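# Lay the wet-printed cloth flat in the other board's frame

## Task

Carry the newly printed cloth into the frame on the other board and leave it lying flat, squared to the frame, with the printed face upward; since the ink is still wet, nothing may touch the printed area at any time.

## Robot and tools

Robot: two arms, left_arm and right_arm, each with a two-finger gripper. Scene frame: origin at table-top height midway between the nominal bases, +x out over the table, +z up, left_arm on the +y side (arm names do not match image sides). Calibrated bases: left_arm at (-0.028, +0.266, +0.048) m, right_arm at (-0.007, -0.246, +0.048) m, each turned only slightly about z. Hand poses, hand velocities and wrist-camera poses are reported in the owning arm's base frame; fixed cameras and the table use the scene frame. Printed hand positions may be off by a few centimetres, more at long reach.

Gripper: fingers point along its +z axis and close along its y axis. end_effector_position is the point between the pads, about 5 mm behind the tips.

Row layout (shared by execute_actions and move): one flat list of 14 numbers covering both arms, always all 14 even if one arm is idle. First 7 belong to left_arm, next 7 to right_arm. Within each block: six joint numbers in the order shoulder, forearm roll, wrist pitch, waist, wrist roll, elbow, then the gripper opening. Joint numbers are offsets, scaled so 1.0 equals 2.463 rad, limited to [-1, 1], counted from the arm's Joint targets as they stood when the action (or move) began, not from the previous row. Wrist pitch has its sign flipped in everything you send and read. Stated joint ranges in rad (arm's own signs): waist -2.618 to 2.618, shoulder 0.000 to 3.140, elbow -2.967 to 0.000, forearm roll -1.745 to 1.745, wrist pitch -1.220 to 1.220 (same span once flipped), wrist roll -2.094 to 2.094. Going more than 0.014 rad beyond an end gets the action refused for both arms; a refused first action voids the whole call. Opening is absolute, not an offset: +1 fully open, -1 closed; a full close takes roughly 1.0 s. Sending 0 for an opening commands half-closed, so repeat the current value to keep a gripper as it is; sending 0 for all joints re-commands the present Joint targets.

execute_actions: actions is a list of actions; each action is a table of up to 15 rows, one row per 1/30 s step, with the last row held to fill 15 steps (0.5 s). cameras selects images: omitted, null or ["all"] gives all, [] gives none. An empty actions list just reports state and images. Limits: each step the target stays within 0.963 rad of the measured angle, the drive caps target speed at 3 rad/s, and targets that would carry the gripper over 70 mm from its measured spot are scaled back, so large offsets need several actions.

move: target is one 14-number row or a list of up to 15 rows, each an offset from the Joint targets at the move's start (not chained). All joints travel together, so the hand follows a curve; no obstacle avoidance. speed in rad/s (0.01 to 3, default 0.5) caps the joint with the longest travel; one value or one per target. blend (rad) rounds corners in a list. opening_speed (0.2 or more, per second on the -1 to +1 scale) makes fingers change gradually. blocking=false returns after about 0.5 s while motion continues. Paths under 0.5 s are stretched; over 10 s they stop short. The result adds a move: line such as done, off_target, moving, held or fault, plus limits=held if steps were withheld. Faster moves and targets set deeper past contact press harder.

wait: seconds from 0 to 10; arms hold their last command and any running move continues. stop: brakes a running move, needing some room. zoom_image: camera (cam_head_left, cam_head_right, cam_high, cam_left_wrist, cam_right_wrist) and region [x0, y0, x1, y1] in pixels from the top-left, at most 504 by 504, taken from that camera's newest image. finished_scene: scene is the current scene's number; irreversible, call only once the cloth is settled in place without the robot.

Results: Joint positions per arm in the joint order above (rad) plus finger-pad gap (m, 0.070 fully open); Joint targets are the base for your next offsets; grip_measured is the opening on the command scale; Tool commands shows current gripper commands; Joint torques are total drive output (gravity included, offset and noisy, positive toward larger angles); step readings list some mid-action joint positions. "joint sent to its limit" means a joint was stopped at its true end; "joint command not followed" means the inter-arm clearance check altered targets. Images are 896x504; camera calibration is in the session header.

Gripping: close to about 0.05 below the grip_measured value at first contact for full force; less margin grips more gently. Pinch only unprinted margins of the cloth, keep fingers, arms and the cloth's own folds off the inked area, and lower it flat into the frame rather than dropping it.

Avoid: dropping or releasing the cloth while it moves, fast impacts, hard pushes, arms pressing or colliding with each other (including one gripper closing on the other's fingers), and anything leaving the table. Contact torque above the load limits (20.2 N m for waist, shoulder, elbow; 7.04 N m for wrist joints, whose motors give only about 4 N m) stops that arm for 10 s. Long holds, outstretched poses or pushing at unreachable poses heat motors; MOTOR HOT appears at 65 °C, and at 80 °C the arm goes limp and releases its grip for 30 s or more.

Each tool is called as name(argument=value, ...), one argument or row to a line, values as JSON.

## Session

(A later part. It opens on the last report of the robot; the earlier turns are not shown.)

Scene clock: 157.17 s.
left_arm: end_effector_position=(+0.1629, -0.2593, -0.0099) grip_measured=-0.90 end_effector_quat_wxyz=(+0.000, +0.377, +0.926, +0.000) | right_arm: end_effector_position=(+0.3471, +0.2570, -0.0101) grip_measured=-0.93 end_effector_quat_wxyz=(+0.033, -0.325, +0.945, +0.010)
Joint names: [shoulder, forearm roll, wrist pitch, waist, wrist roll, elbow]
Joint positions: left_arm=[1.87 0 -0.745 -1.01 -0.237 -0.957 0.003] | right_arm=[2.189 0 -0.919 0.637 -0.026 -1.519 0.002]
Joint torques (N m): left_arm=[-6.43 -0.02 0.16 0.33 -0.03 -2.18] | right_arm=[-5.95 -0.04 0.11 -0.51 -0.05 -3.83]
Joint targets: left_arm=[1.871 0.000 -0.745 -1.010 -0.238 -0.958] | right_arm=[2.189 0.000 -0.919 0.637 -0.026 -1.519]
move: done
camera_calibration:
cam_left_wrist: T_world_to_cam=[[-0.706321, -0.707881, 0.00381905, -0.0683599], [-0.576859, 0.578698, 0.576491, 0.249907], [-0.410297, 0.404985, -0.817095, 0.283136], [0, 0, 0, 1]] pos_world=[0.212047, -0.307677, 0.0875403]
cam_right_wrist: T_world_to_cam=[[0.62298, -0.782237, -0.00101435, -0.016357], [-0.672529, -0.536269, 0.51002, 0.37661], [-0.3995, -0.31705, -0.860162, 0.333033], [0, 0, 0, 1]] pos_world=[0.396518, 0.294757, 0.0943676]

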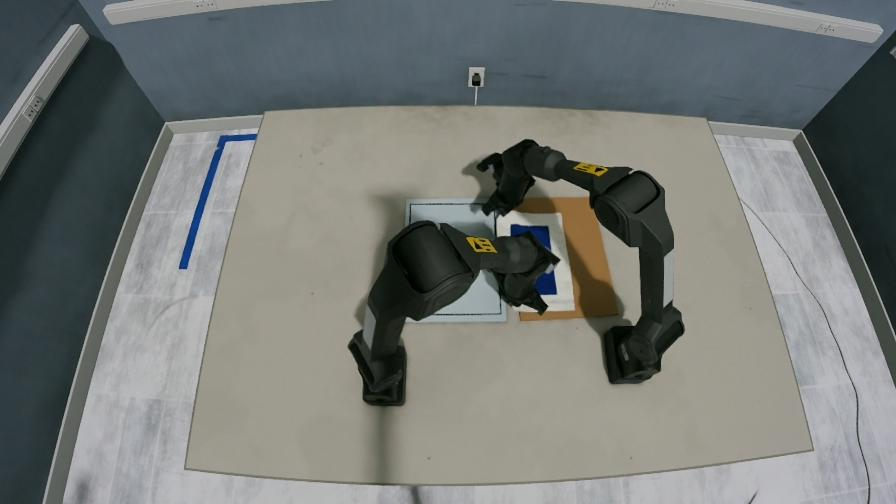

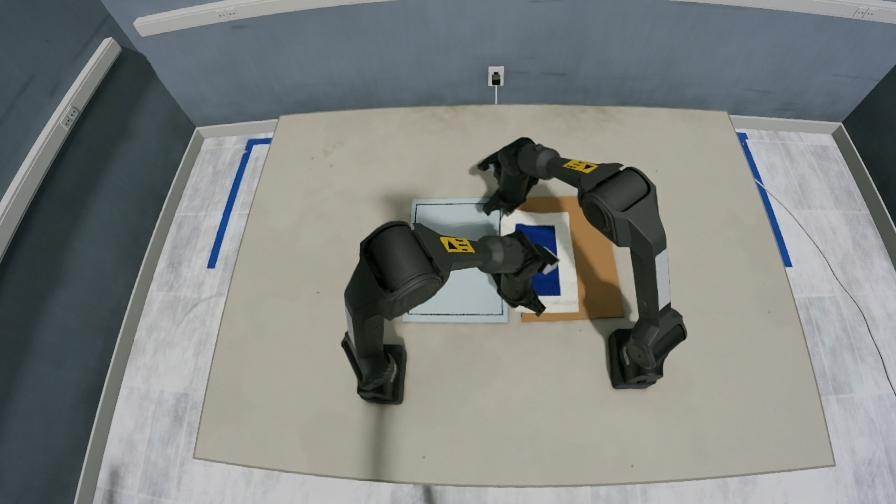

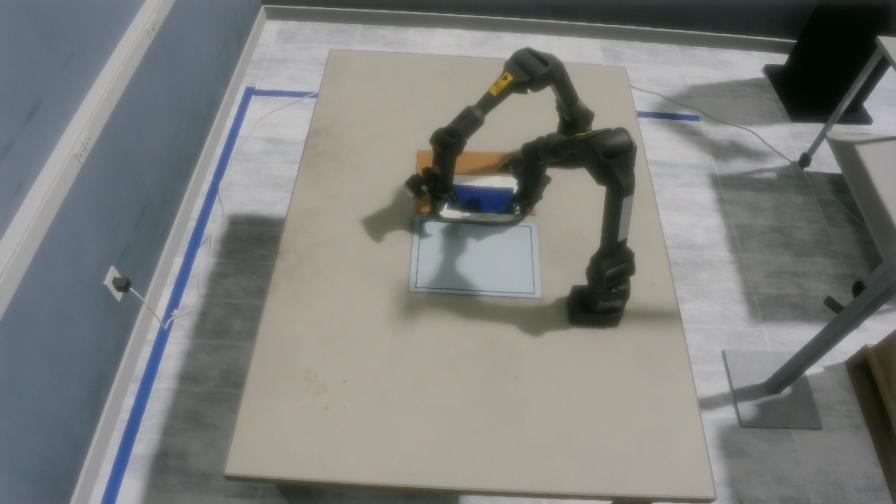

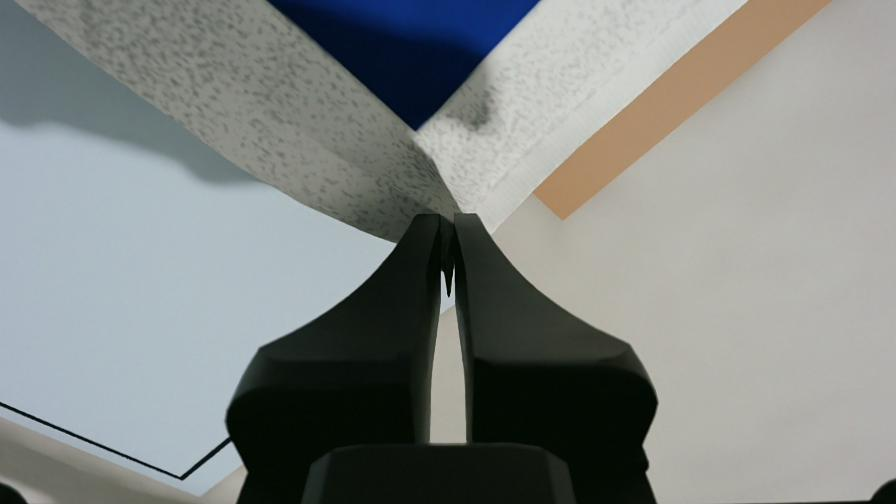

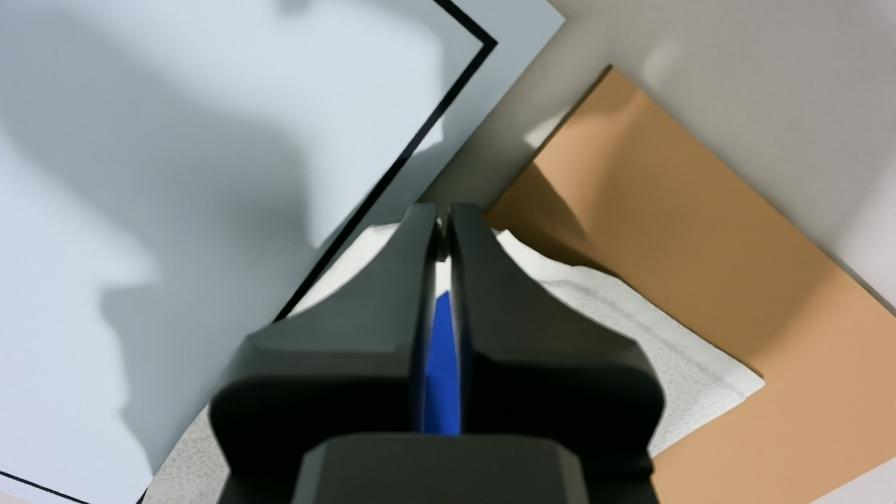

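move(
  target=[
    [-0.0580,0,0.0327,0.0621,0.0640,0.0907,-1,0.0361,0,0.0064,0.0441,0.0460,-0.0654,-1],
    [-0.1084,0,0.0523,0.1525,0.1562,0.1607,-1,0.0848,0,0.0020,0.0801,0.0836,-0.1540,-1],
  ],
  speed=0.13,
  blend=[0.02, 0],
)

zoom_image(
  camera="cam_head_left",
  region=[390, 180, 630, 335],
)

zoom_image(
  camera="cam_high",
  region=[400, 140, 560, 310],
)

Scene clock: 163.17 s.
left_arm: end_effector_position=(+0.1696, -0.1246, -0.0098) grip_measured=-0.90 end_effector_quat_wxyz=(+0.000, +0.381, +0.925, +0.000) | right_arm: end_effector_position=(+0.3535, +0.3901, -0.0096) grip_measured=-0.93 end_effector_quat_wxyz=(+0.107, -0.319, +0.940, +0.059)
Joint names: [shoulder, forearm roll, wrist pitch, waist, wrist roll, elbow]
Joint positions: left_arm=[1.603 0 -0.616 -0.634 0.148 -0.561 0.003] | right_arm=[2.398 0 -0.914 0.835 0.18 -1.899 0.002]
Joint torques (N m): left_arm=[-4.46 0.06 0.19 -0.21 -0.13 -1.8] | right_arm=[-7.41 -0.11 0.08 -0.51 -0.02 -3.91]
Joint targets: left_arm=[1.604 0.000 -0.616 -0.634 0.147 -0.562] | right_arm=[2.398 0.000 -0.914 0.834 0.180 -1.898]
move: done
camera_calibration:
cam_left_wrist: T_world_to_cam=[[-0.712815, -0.701341, 0.00395627, 0.0335688], [-0.571389, 0.583989, 0.576603, 0.175484], [-0.406706, 0.408751, -0.817015, 0.231279], [0, 0, 0, 1]] pos_world=[0.218261, -0.173473, 0.0876404]
cam_right_wrist: T_world_to_cam=[[0.62023, -0.783148, -0.0446596, 0.0847828], [-0.72336, -0.593045, 0.353622, 0.490726], [-0.303423, -0.187022, -0.934322, 0.292835], [0, 0, 0, 1]] pos_world=[0.39124, 0.412186, 0.103858]

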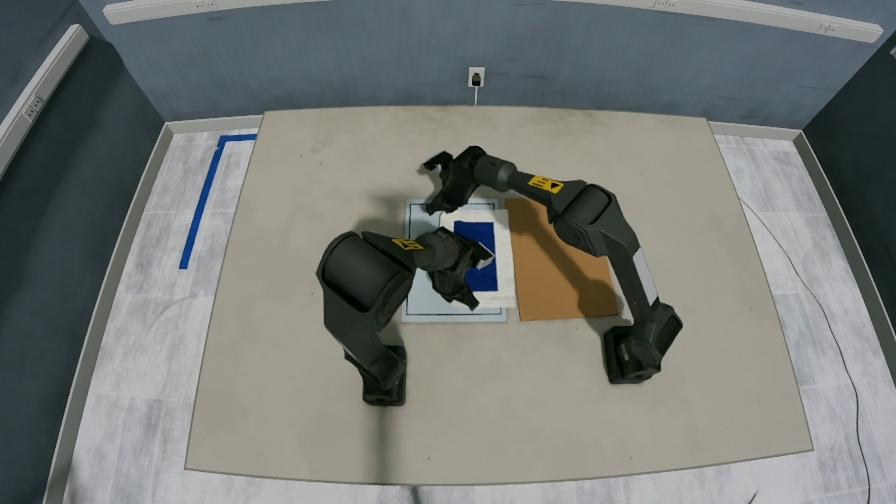

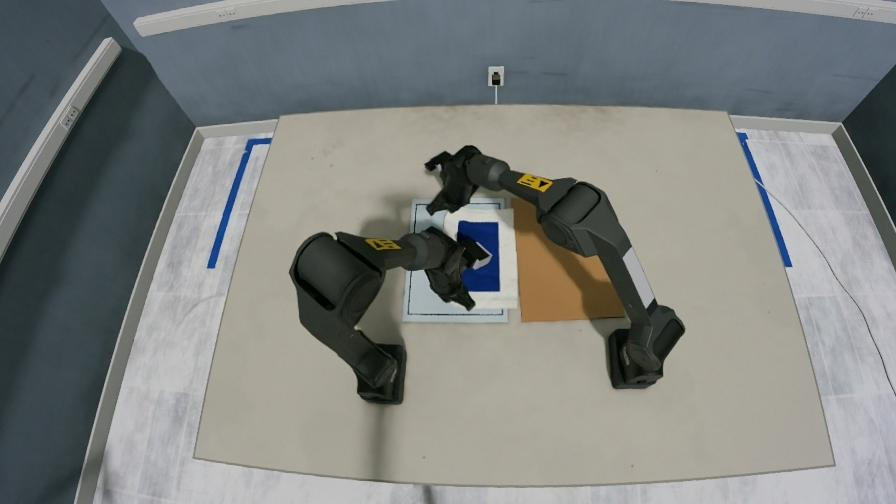

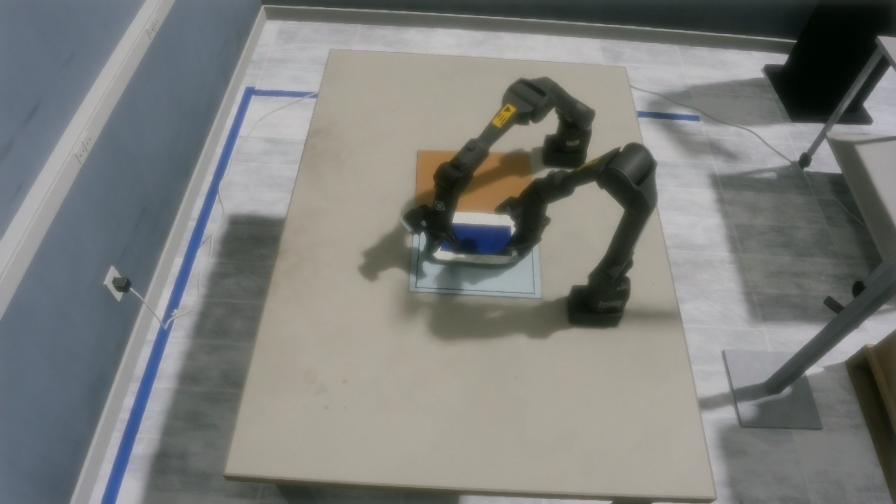

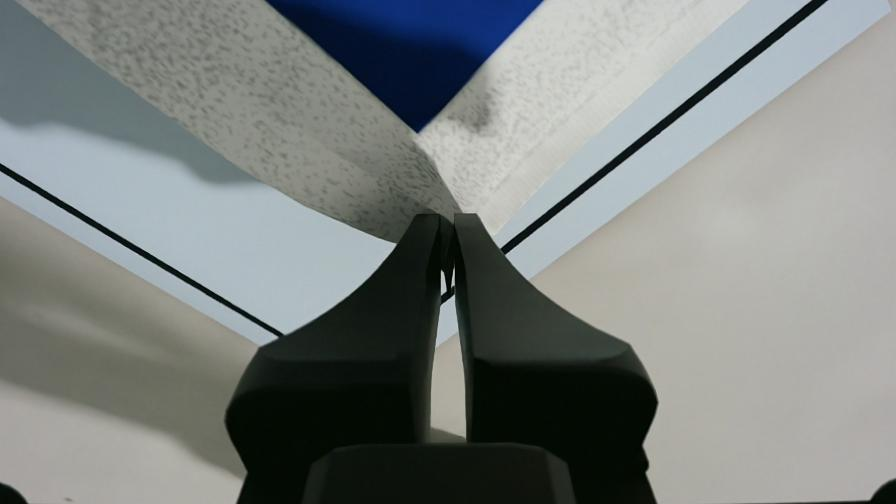

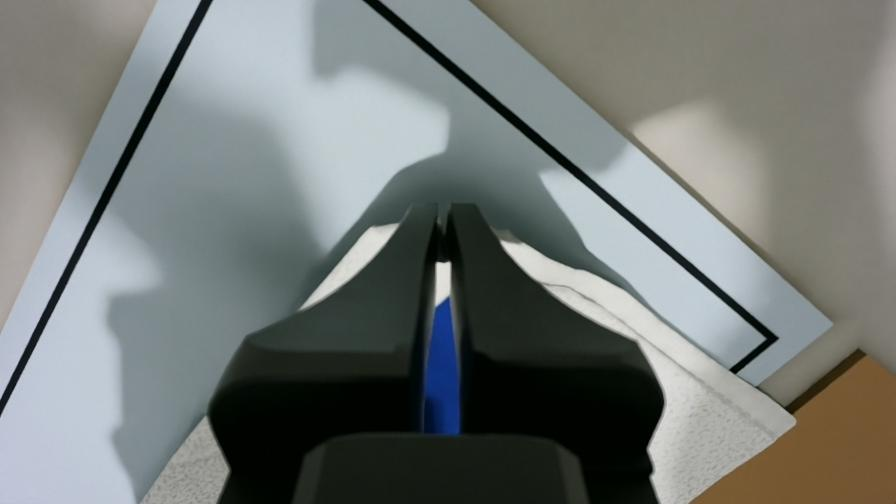

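Scaled by 2.100.

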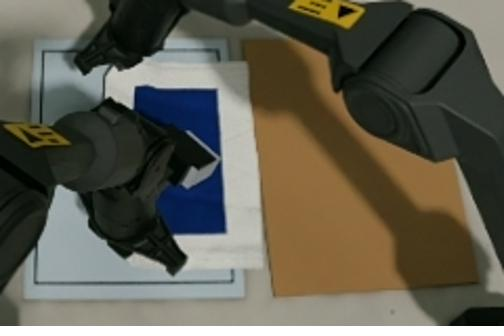

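Scaled by 2.965.

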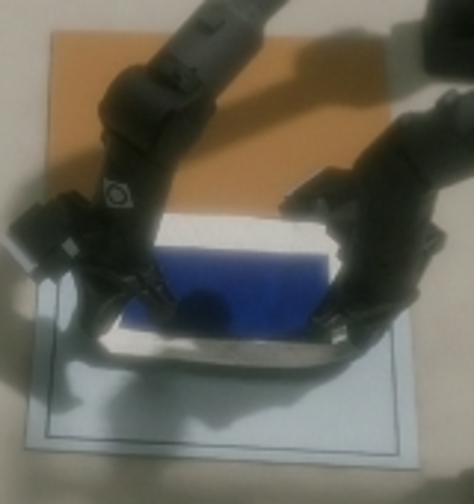

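move(
  target=[0.0196,0,0.0466,0.0274,0.0282,0.0270,-1,0.0239,0,0.0153,0.0078,0.0077,-0.0158,-1],
  speed=0.08,
)

zoom_image(
  camera="cam_head_left",
  region=[390, 180, 530, 335],
)

Scene clock: 188.83 s.
left_arm: end_effector_position=(+0.1698, -0.1081, -0.0298) grip_measured=-0.90 end_effector_quat_wxyz=(+0.000, +0.382, +0.924, +0.000) | right_arm: end_effector_position=(+0.3534, +0.4047, -0.0276) grip_measured=-0.93 end_effector_quat_wxyz=(+0.113, -0.319, +0.939, +0.065)
Joint names: [shoulder, forearm roll, wrist pitch, waist, wrist roll, elbow]
Joint positions: left_arm=[1.652 0 -0.501 -0.567 0.217 -0.496 0.003] | right_arm=[2.457 0 -0.877 0.853 0.198 -1.937 0.002]
Joint torques (N m): left_arm=[-3.68 0.1 0.06 0.52 -0.03 -1.2] | right_arm=[-7.52 -0.14 0.26 0.11 0.06 -4.47]
Joint targets: left_arm=[1.652 0.000 -0.501 -0.567 0.217 -0.496] | right_arm=[2.456 0.000 -0.877 0.854 0.199 -1.937]
move: done
camera_calibration:
cam_left_wrist: T_world_to_cam=[[-0.714141, -0.699992, 0.0037116, 0.0458121], [-0.570778, 0.585368, 0.57581, 0.17752], [-0.405235, 0.409091, -0.817575, 0.208088], [0, 0, 0, 1]] pos_world=[0.218365, -0.156973, 0.0677392]
cam_right_wrist: T_world_to_cam=[[0.621119, -0.781997, -0.0518805, 0.0944508], [-0.725369, -0.598681, 0.339736, 0.508298], [-0.296732, -0.173384, -0.939089, 0.270625], [0, 0, 0, 1]] pos_world=[0.390342, 0.425091, 0.0863537]

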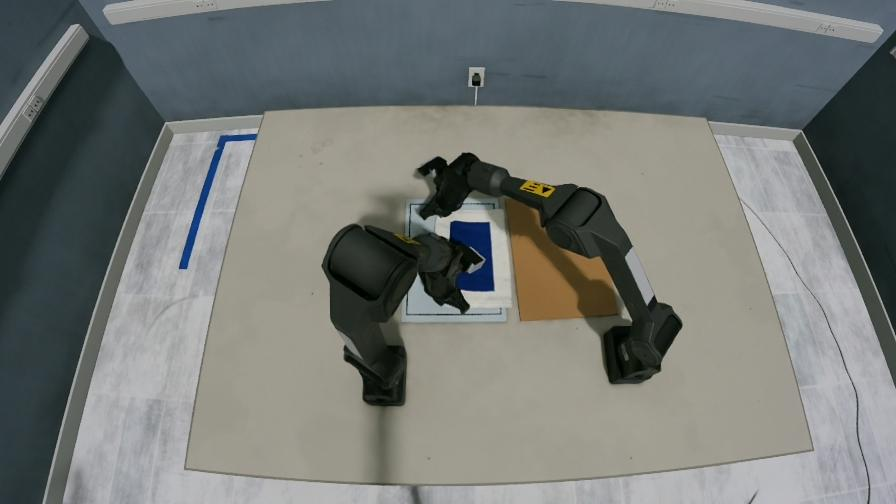

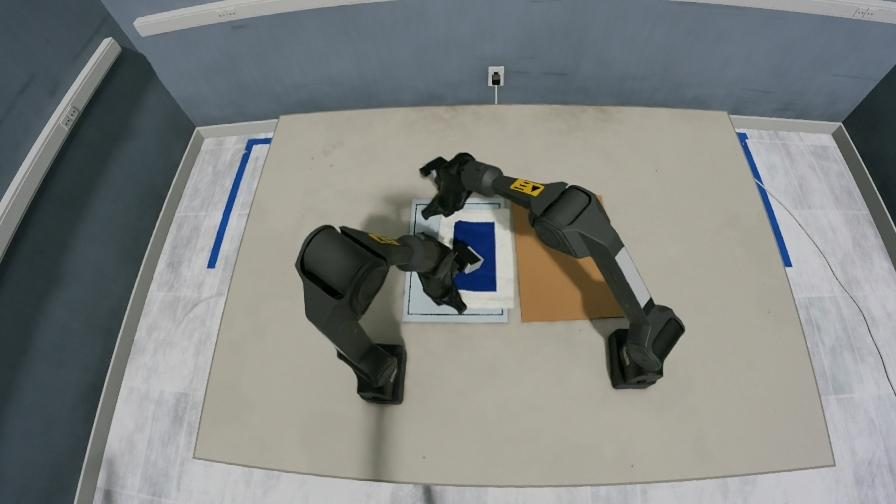

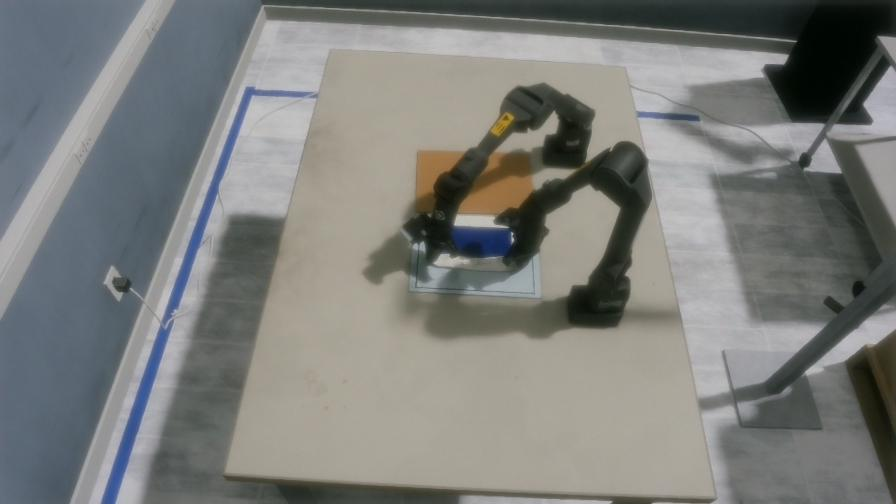

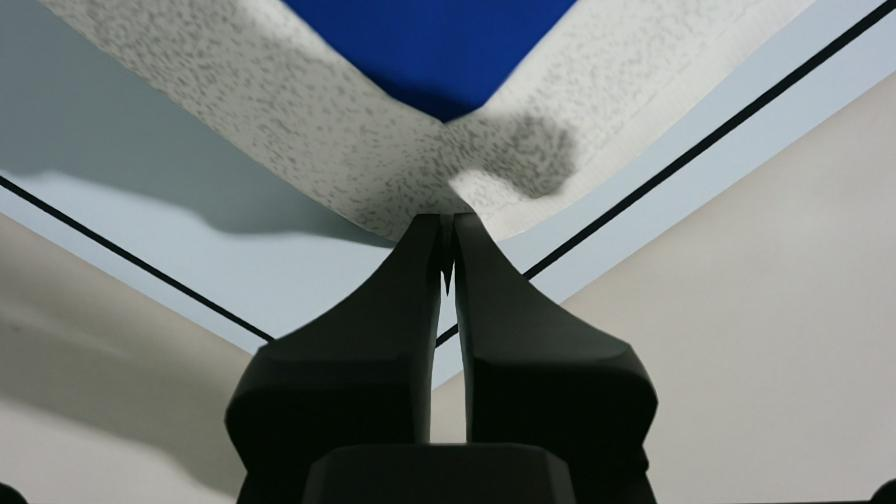

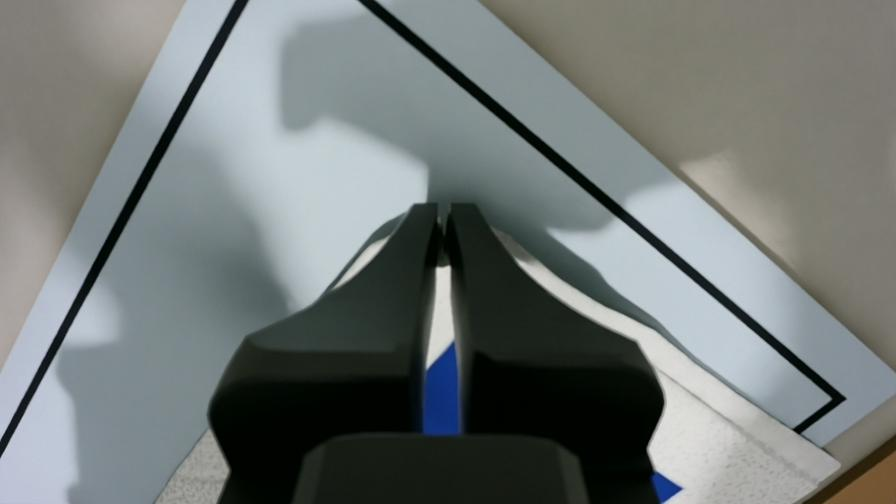

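Scaled by 3.252.

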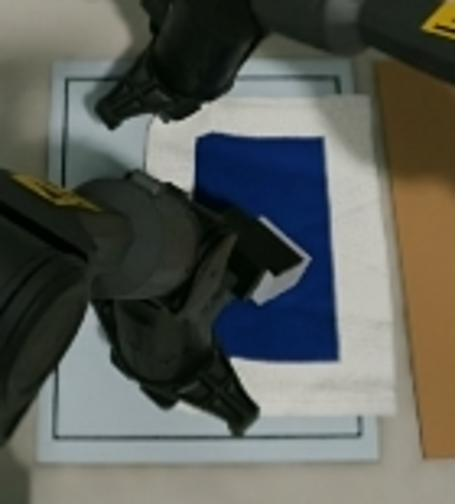

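move(
  target=[-0.0131,0,0.0052,0.0436,0.0437,0.0187,-1,0.0243,0,-0.0112,0.0114,0.0127,-0.0460,-1],
  speed=0.06,
  cameras=["cam_head_left","cam_left_wrist","cam_right_wrist"],
)

zoom_image(
  camera="cam_head_left",
  region=[390, 180, 530, 335],
)

Scene clock: 195.90 s.
left_arm: end_effector_position=(+0.1694, -0.0838, -0.0300) grip_measured=-0.90 end_effector_quat_wxyz=(-0.001, +0.382, +0.924, +0.000) | right_arm: end_effector_position=(+0.3533, +0.4289, -0.0279) grip_measured=-0.93 end_effector_quat_wxyz=(+0.122, -0.317, +0.937, +0.076)
Joint names: [shoulder, forearm roll, wrist pitch, waist, wrist roll, elbow]
Joint positions: left_arm=[1.62 0 -0.489 -0.459 0.325 -0.45 0.003] | right_arm=[2.516 0 -0.904 0.882 0.23 -2.051 0.002]
Joint torques (N m): left_arm=[-4.55 0.12 0.21 0.47 -0.05 -1.01] | right_arm=[-7.4 -0.12 0.14 0.05 0.06 -4.38]
Joint targets: left_arm=[1.620 0.000 -0.489 -0.460 0.324 -0.450] | right_arm=[2.516 0.000 -0.904 0.882 0.230 -2.051]
move: done
camera_calibration:
cam_left_wrist: T_world_to_cam=[[-0.714317, -0.699809, 0.00434531, 0.0625577], [-0.569572, 0.584965, 0.577411, 0.162927], [-0.406619, 0.409979, -0.816442, 0.198164], [0, 0, 0, 1]] pos_world=[0.218062, -0.132771, 0.0674414]
cam_right_wrist: T_world_to_cam=[[0.620622, -0.781374, -0.06545, 0.112966], [-0.729786, -0.606137, 0.316244, 0.526939], [-0.286776, -0.148503, -0.946417, 0.260132], [0, 0, 0, 1]] pos_world=[0.389043, 0.446296, 0.086946]
Images, in order (width x height): cam_head_left 896x504, cam_left_wrist 896x504, cam_right_wrist 896x504.

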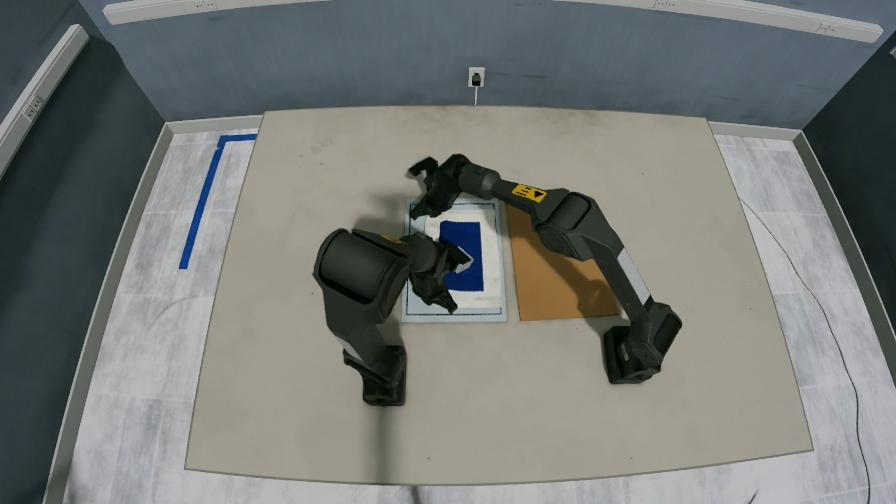

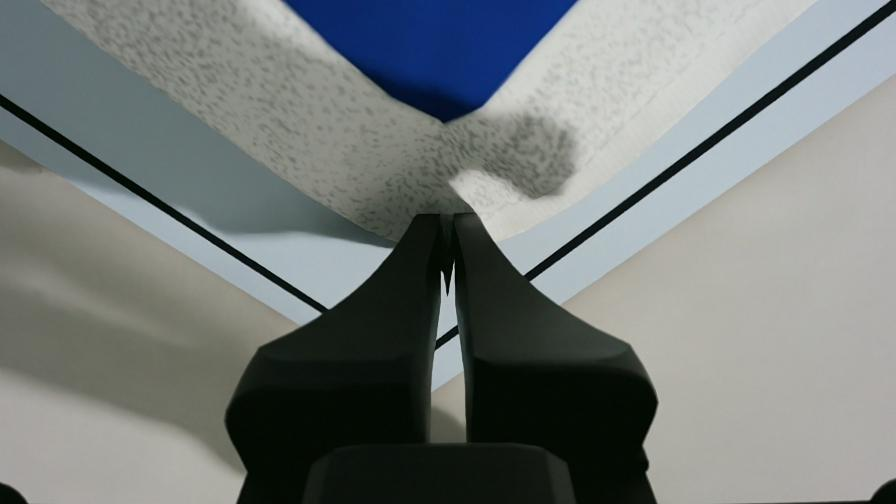

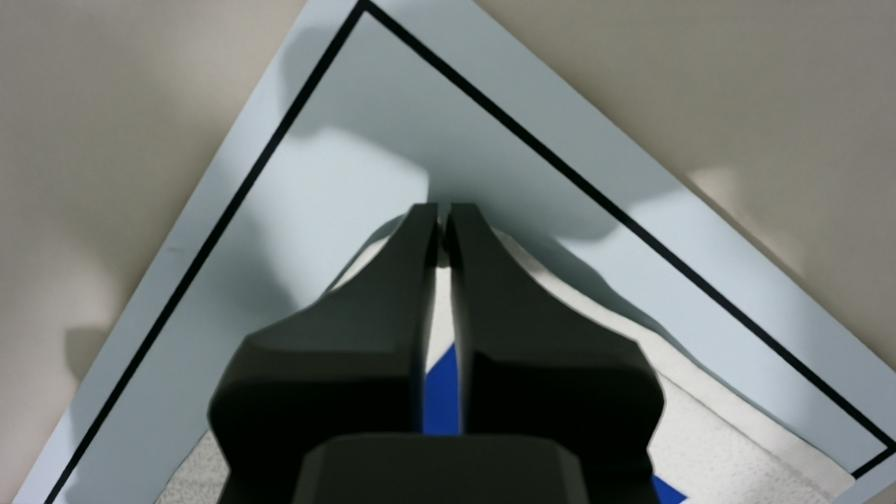

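Scaled by 3.252.

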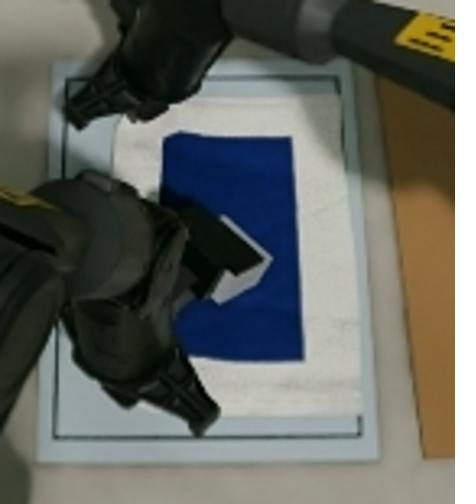

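move(
  target=[-0.0110,0,0.0044,0.0331,0.0337,0.0151,-1,0.0177,0,-0.0098,0.0092,0.0099,-0.0342,-1],
  speed=0.05,
  cameras=["cam_head_left","cam_left_wrist","cam_right_wrist","cam_high"],
)

zoom_image(
  camera="cam_head_left",
  region=[390, 180, 530, 335],
)

zoom_image(
  camera="cam_high",
  region=[400, 190, 560, 310],
)

Scene clock: 203.17 s.
left_arm: end_effector_position=(+0.1667, -0.0661, -0.0300) grip_measured=-0.90 end_effector_quat_wxyz=(+0.000, +0.383, +0.924, +0.000) | right_arm: end_effector_position=(+0.3509, +0.4462, -0.0281) grip_measured=-0.93 end_effector_quat_wxyz=(+0.127, -0.316, +0.937, +0.083)
Joint names: [shoulder, forearm roll, wrist pitch, waist, wrist roll, elbow]
Joint positions: left_arm=[1.593 0 -0.478 -0.378 0.408 -0.412 0.003] | right_arm=[2.56 0 -0.928 0.904 0.254 -2.135 0.002]
Joint torques (N m): left_arm=[-4.36 0.16 0.21 0.55 -0.03 -0.97] | right_arm=[-7.52 -0.12 0.18 0 0.03 -4.42]
Joint targets: left_arm=[1.593 0.000 -0.478 -0.378 0.407 -0.413] | right_arm=[2.560 0.000 -0.928 0.904 0.254 -2.135]
move: done
camera_calibration:
cam_left_wrist: T_world_to_cam=[[-0.715307, -0.698797, 0.00429235, 0.0732095], [-0.568973, 0.58596, 0.576993, 0.151053], [-0.405716, 0.410285, -0.816738, 0.189671], [0, 0, 0, 1]] pos_world=[0.215265, -0.115171, 0.0674408]
cam_right_wrist: T_world_to_cam=[[0.620378, -0.780596, -0.0761614, 0.127396], [-0.731868, -0.611077, 0.301586, 0.538236], [-0.281957, -0.131357, -0.950392, 0.252381], [0, 0, 0, 1]] pos_world=[0.386044, 0.4615, 0.0872391]
Images, in order (width x height): cam_head_left 896x504, cam_high 896x504, cam_left_wrist 896x504, cam_right_wrist 896x504.

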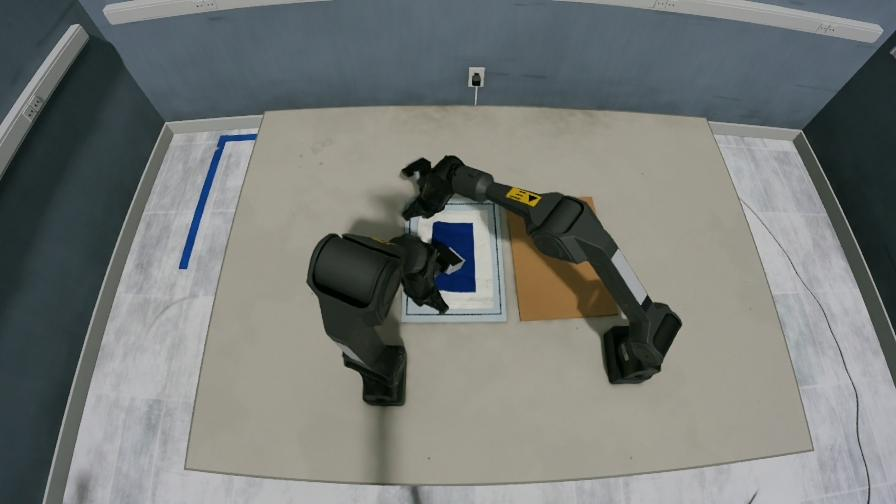

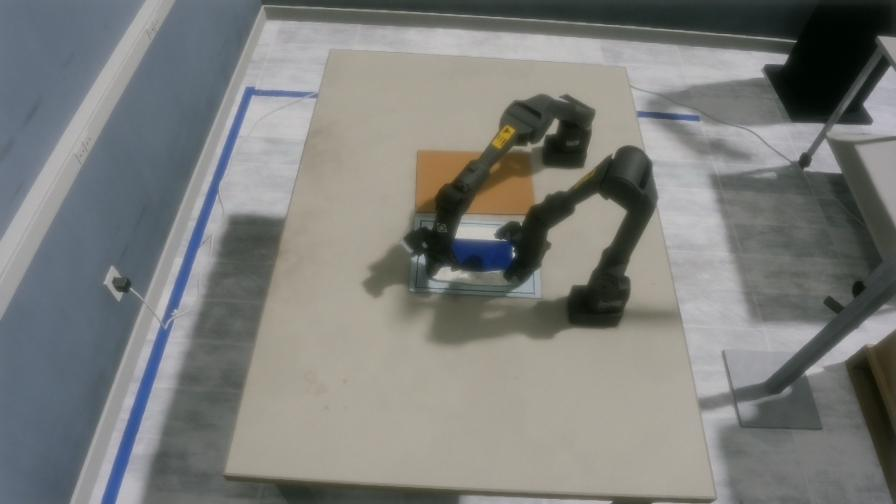

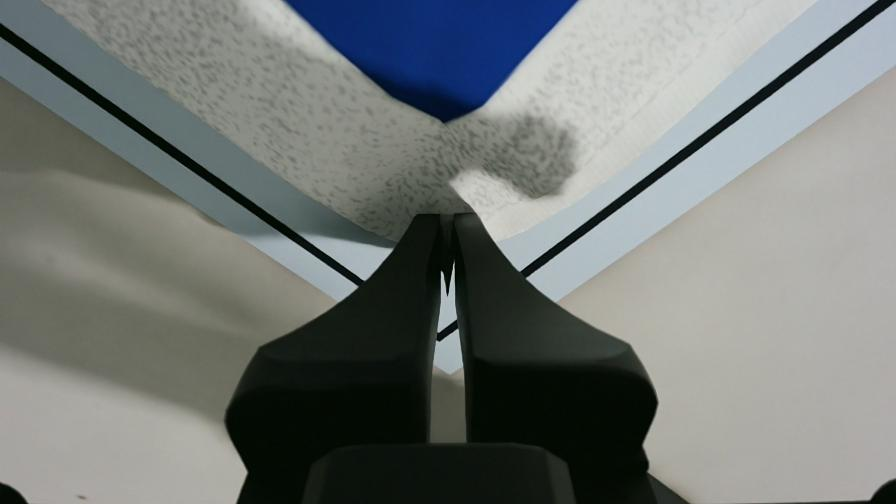

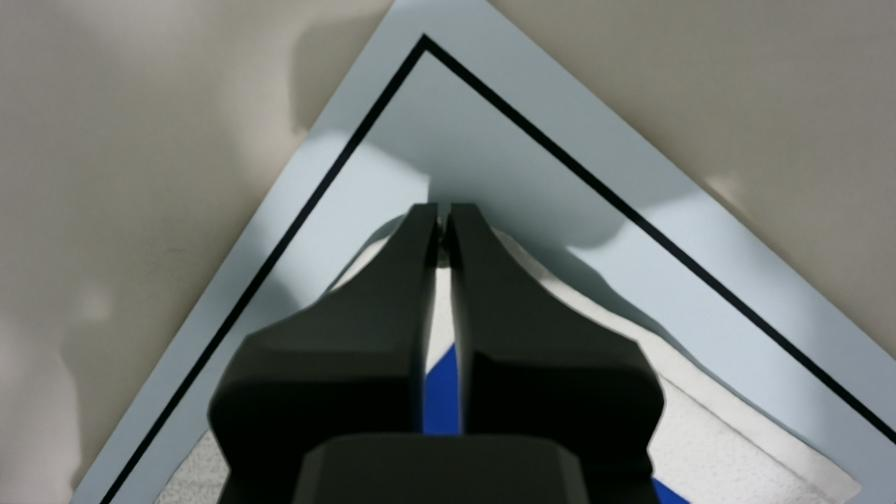

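Scaled by 3.252.

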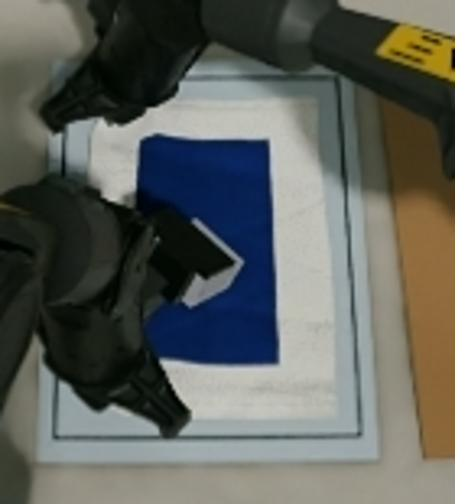

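Scaled by 3.150.

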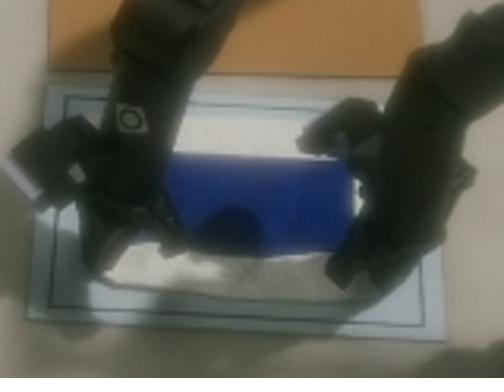

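move(
  target=[0.0055,0,0.0072,0,0,0.0017,-1,0.0017,0,0.0032,0,0,0.0015,-1],
  speed=0.03,
  cameras=["cam_left_wrist","cam_right_wrist"],
)

Scene clock: 207.27 s.
left_arm: end_effector_position=(+0.1673, -0.0664, -0.0327) grip_measured=-0.90 end_effector_quat_wxyz=(+0.000, +0.383, +0.924, +0.000) | right_arm: end_effector_position=(+0.3510, +0.4462, -0.0304) grip_measured=-0.93 end_effector_quat_wxyz=(+0.128, -0.316, +0.937, +0.083)
Joint names: [shoulder, forearm roll, wrist pitch, waist, wrist roll, elbow]
Joint positions: left_arm=[1.606 0 -0.46 -0.378 0.408 -0.409 0.003] | right_arm=[2.563 0 -0.921 0.904 0.254 -2.131 0.002]
Joint torques (N m): left_arm=[-3.12 0 0.14 -0.78 -0.1 -0.8] | right_arm=[-6.79 -0.1 0.21 -1.27 -0.08 -3.16]
Joint targets: left_arm=[1.606 0.000 -0.460 -0.378 0.407 -0.408] | right_arm=[2.564 0.000 -0.920 0.904 0.254 -2.131]
move: done
camera_calibration:
cam_left_wrist: T_world_to_cam=[[-0.715353, -0.698754, 0.00344957, 0.0734388], [-0.569982, 0.586364, 0.575585, 0.153315], [-0.404215, 0.40978, -0.817735, 0.187393], [0, 0, 0, 1]] pos_world=[0.215669, -0.115373, 0.064739]
cam_right_wrist: T_world_to_cam=[[0.620408, -0.780568, -0.0762098, 0.1272], [-0.731966, -0.61118, 0.301141, 0.539052], [-0.281639, -0.131047, -0.950529, 0.249941], [0, 0, 0, 1]] pos_world=[0.386044, 0.4615, 0.0849392]
Images, in order (width x height): cam_left_wrist 896x504, cam_right_wrist 896x504.

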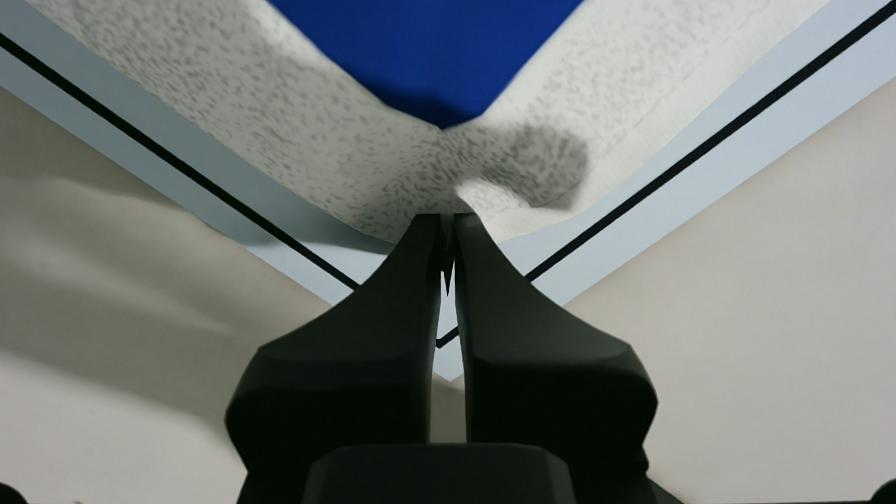

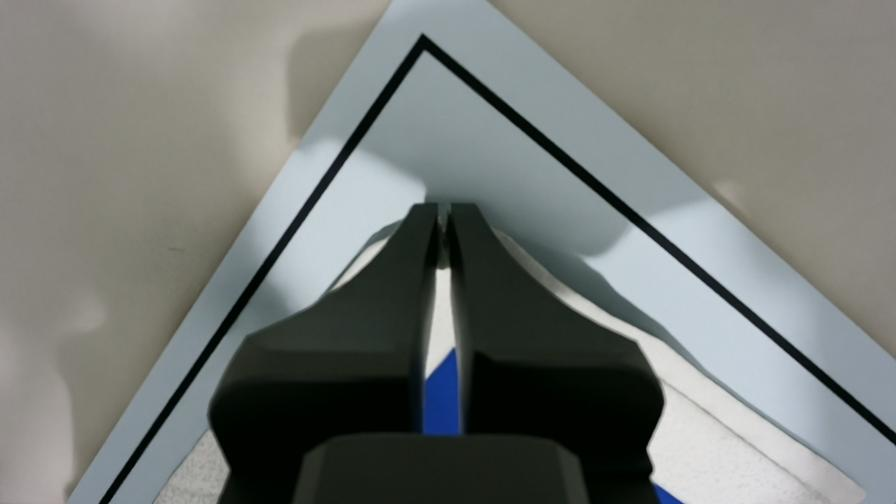

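move(
  target=[0,0,0,0,0,0,-0.3,0,0,0,0,0,0,-0.3],
  speed=0.05,
  opening_speed=0.3,
  cameras=["cam_left_wrist","cam_right_wrist","cam_head_left"],
)

Scene clock: 211.33 s.
left_arm: end_effector_position=(+0.1669, -0.0662, -0.0329) grip_measured=-0.30 end_effector_quat_wxyz=(+0.000, +0.383, +0.924, +0.000) | right_arm: end_effector_position=(+0.3509, +0.4461, -0.0309) grip_measured=-0.30 end_effector_quat_wxyz=(+0.127, -0.316, +0.937, +0.083)
Joint names: [shoulder, forearm roll, wrist pitch, waist, wrist roll, elbow]
Joint positions: left_arm=[1.606 0 -0.46 -0.378 0.408 -0.409 0.025] | right_arm=[2.564 0 -0.921 0.904 0.254 -2.131 0.024]
Joint torques (N m): left_arm=[-4.22 -0.05 0.2 -0.71 -0.08 -1.05] | right_arm=[-6.88 -0.22 0.03 -1.28 -0.05 -3.39]
Joint targets: left_arm=[1.606 0.000 -0.460 -0.378 0.407 -0.408] | right_arm=[2.564 0.000 -0.920 0.904 0.254 -2.131]
move: done
camera_calibration:
cam_left_wrist: T_world_to_cam=[[-0.715331, -0.698775, 0.00387025, 0.0733307], [-0.569501, 0.586186, 0.576242, 0.153031], [-0.404932, 0.41, -0.81727, 0.187339], [0, 0, 0, 1]] pos_world=[0.215467, -0.115272, 0.0646398]
cam_right_wrist: T_world_to_cam=[[0.620316, -0.780653, -0.0760915, 0.127149], [-0.731809, -0.610941, 0.302004, 0.538898], [-0.282247, -0.131653, -0.950265, 0.249944], [0, 0, 0, 1]] pos_world=[0.386044, 0.4614, 0.0844391]
Images, in order (width x height): cam_head_left 896x504, cam_left_wrist 896x504, cam_right_wrist 896x504.

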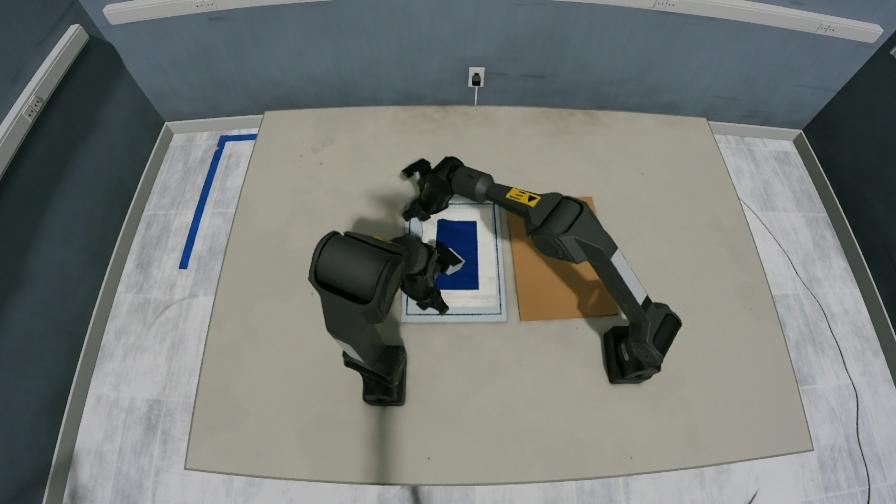

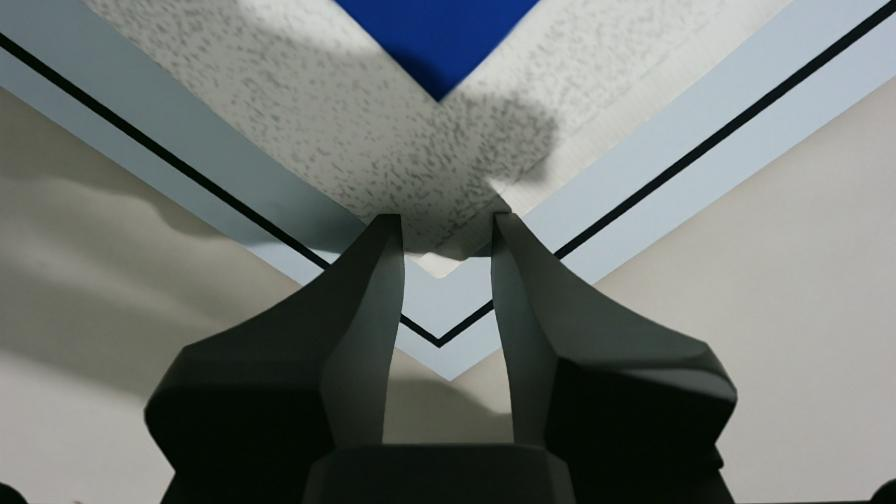

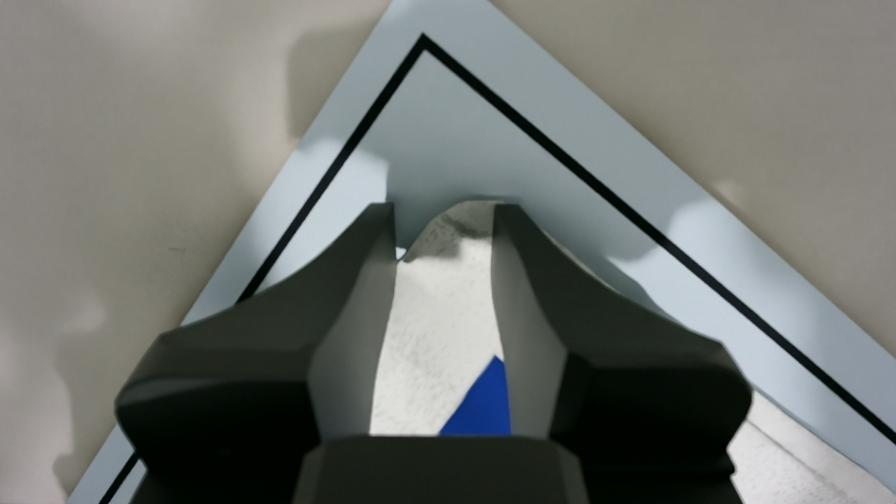

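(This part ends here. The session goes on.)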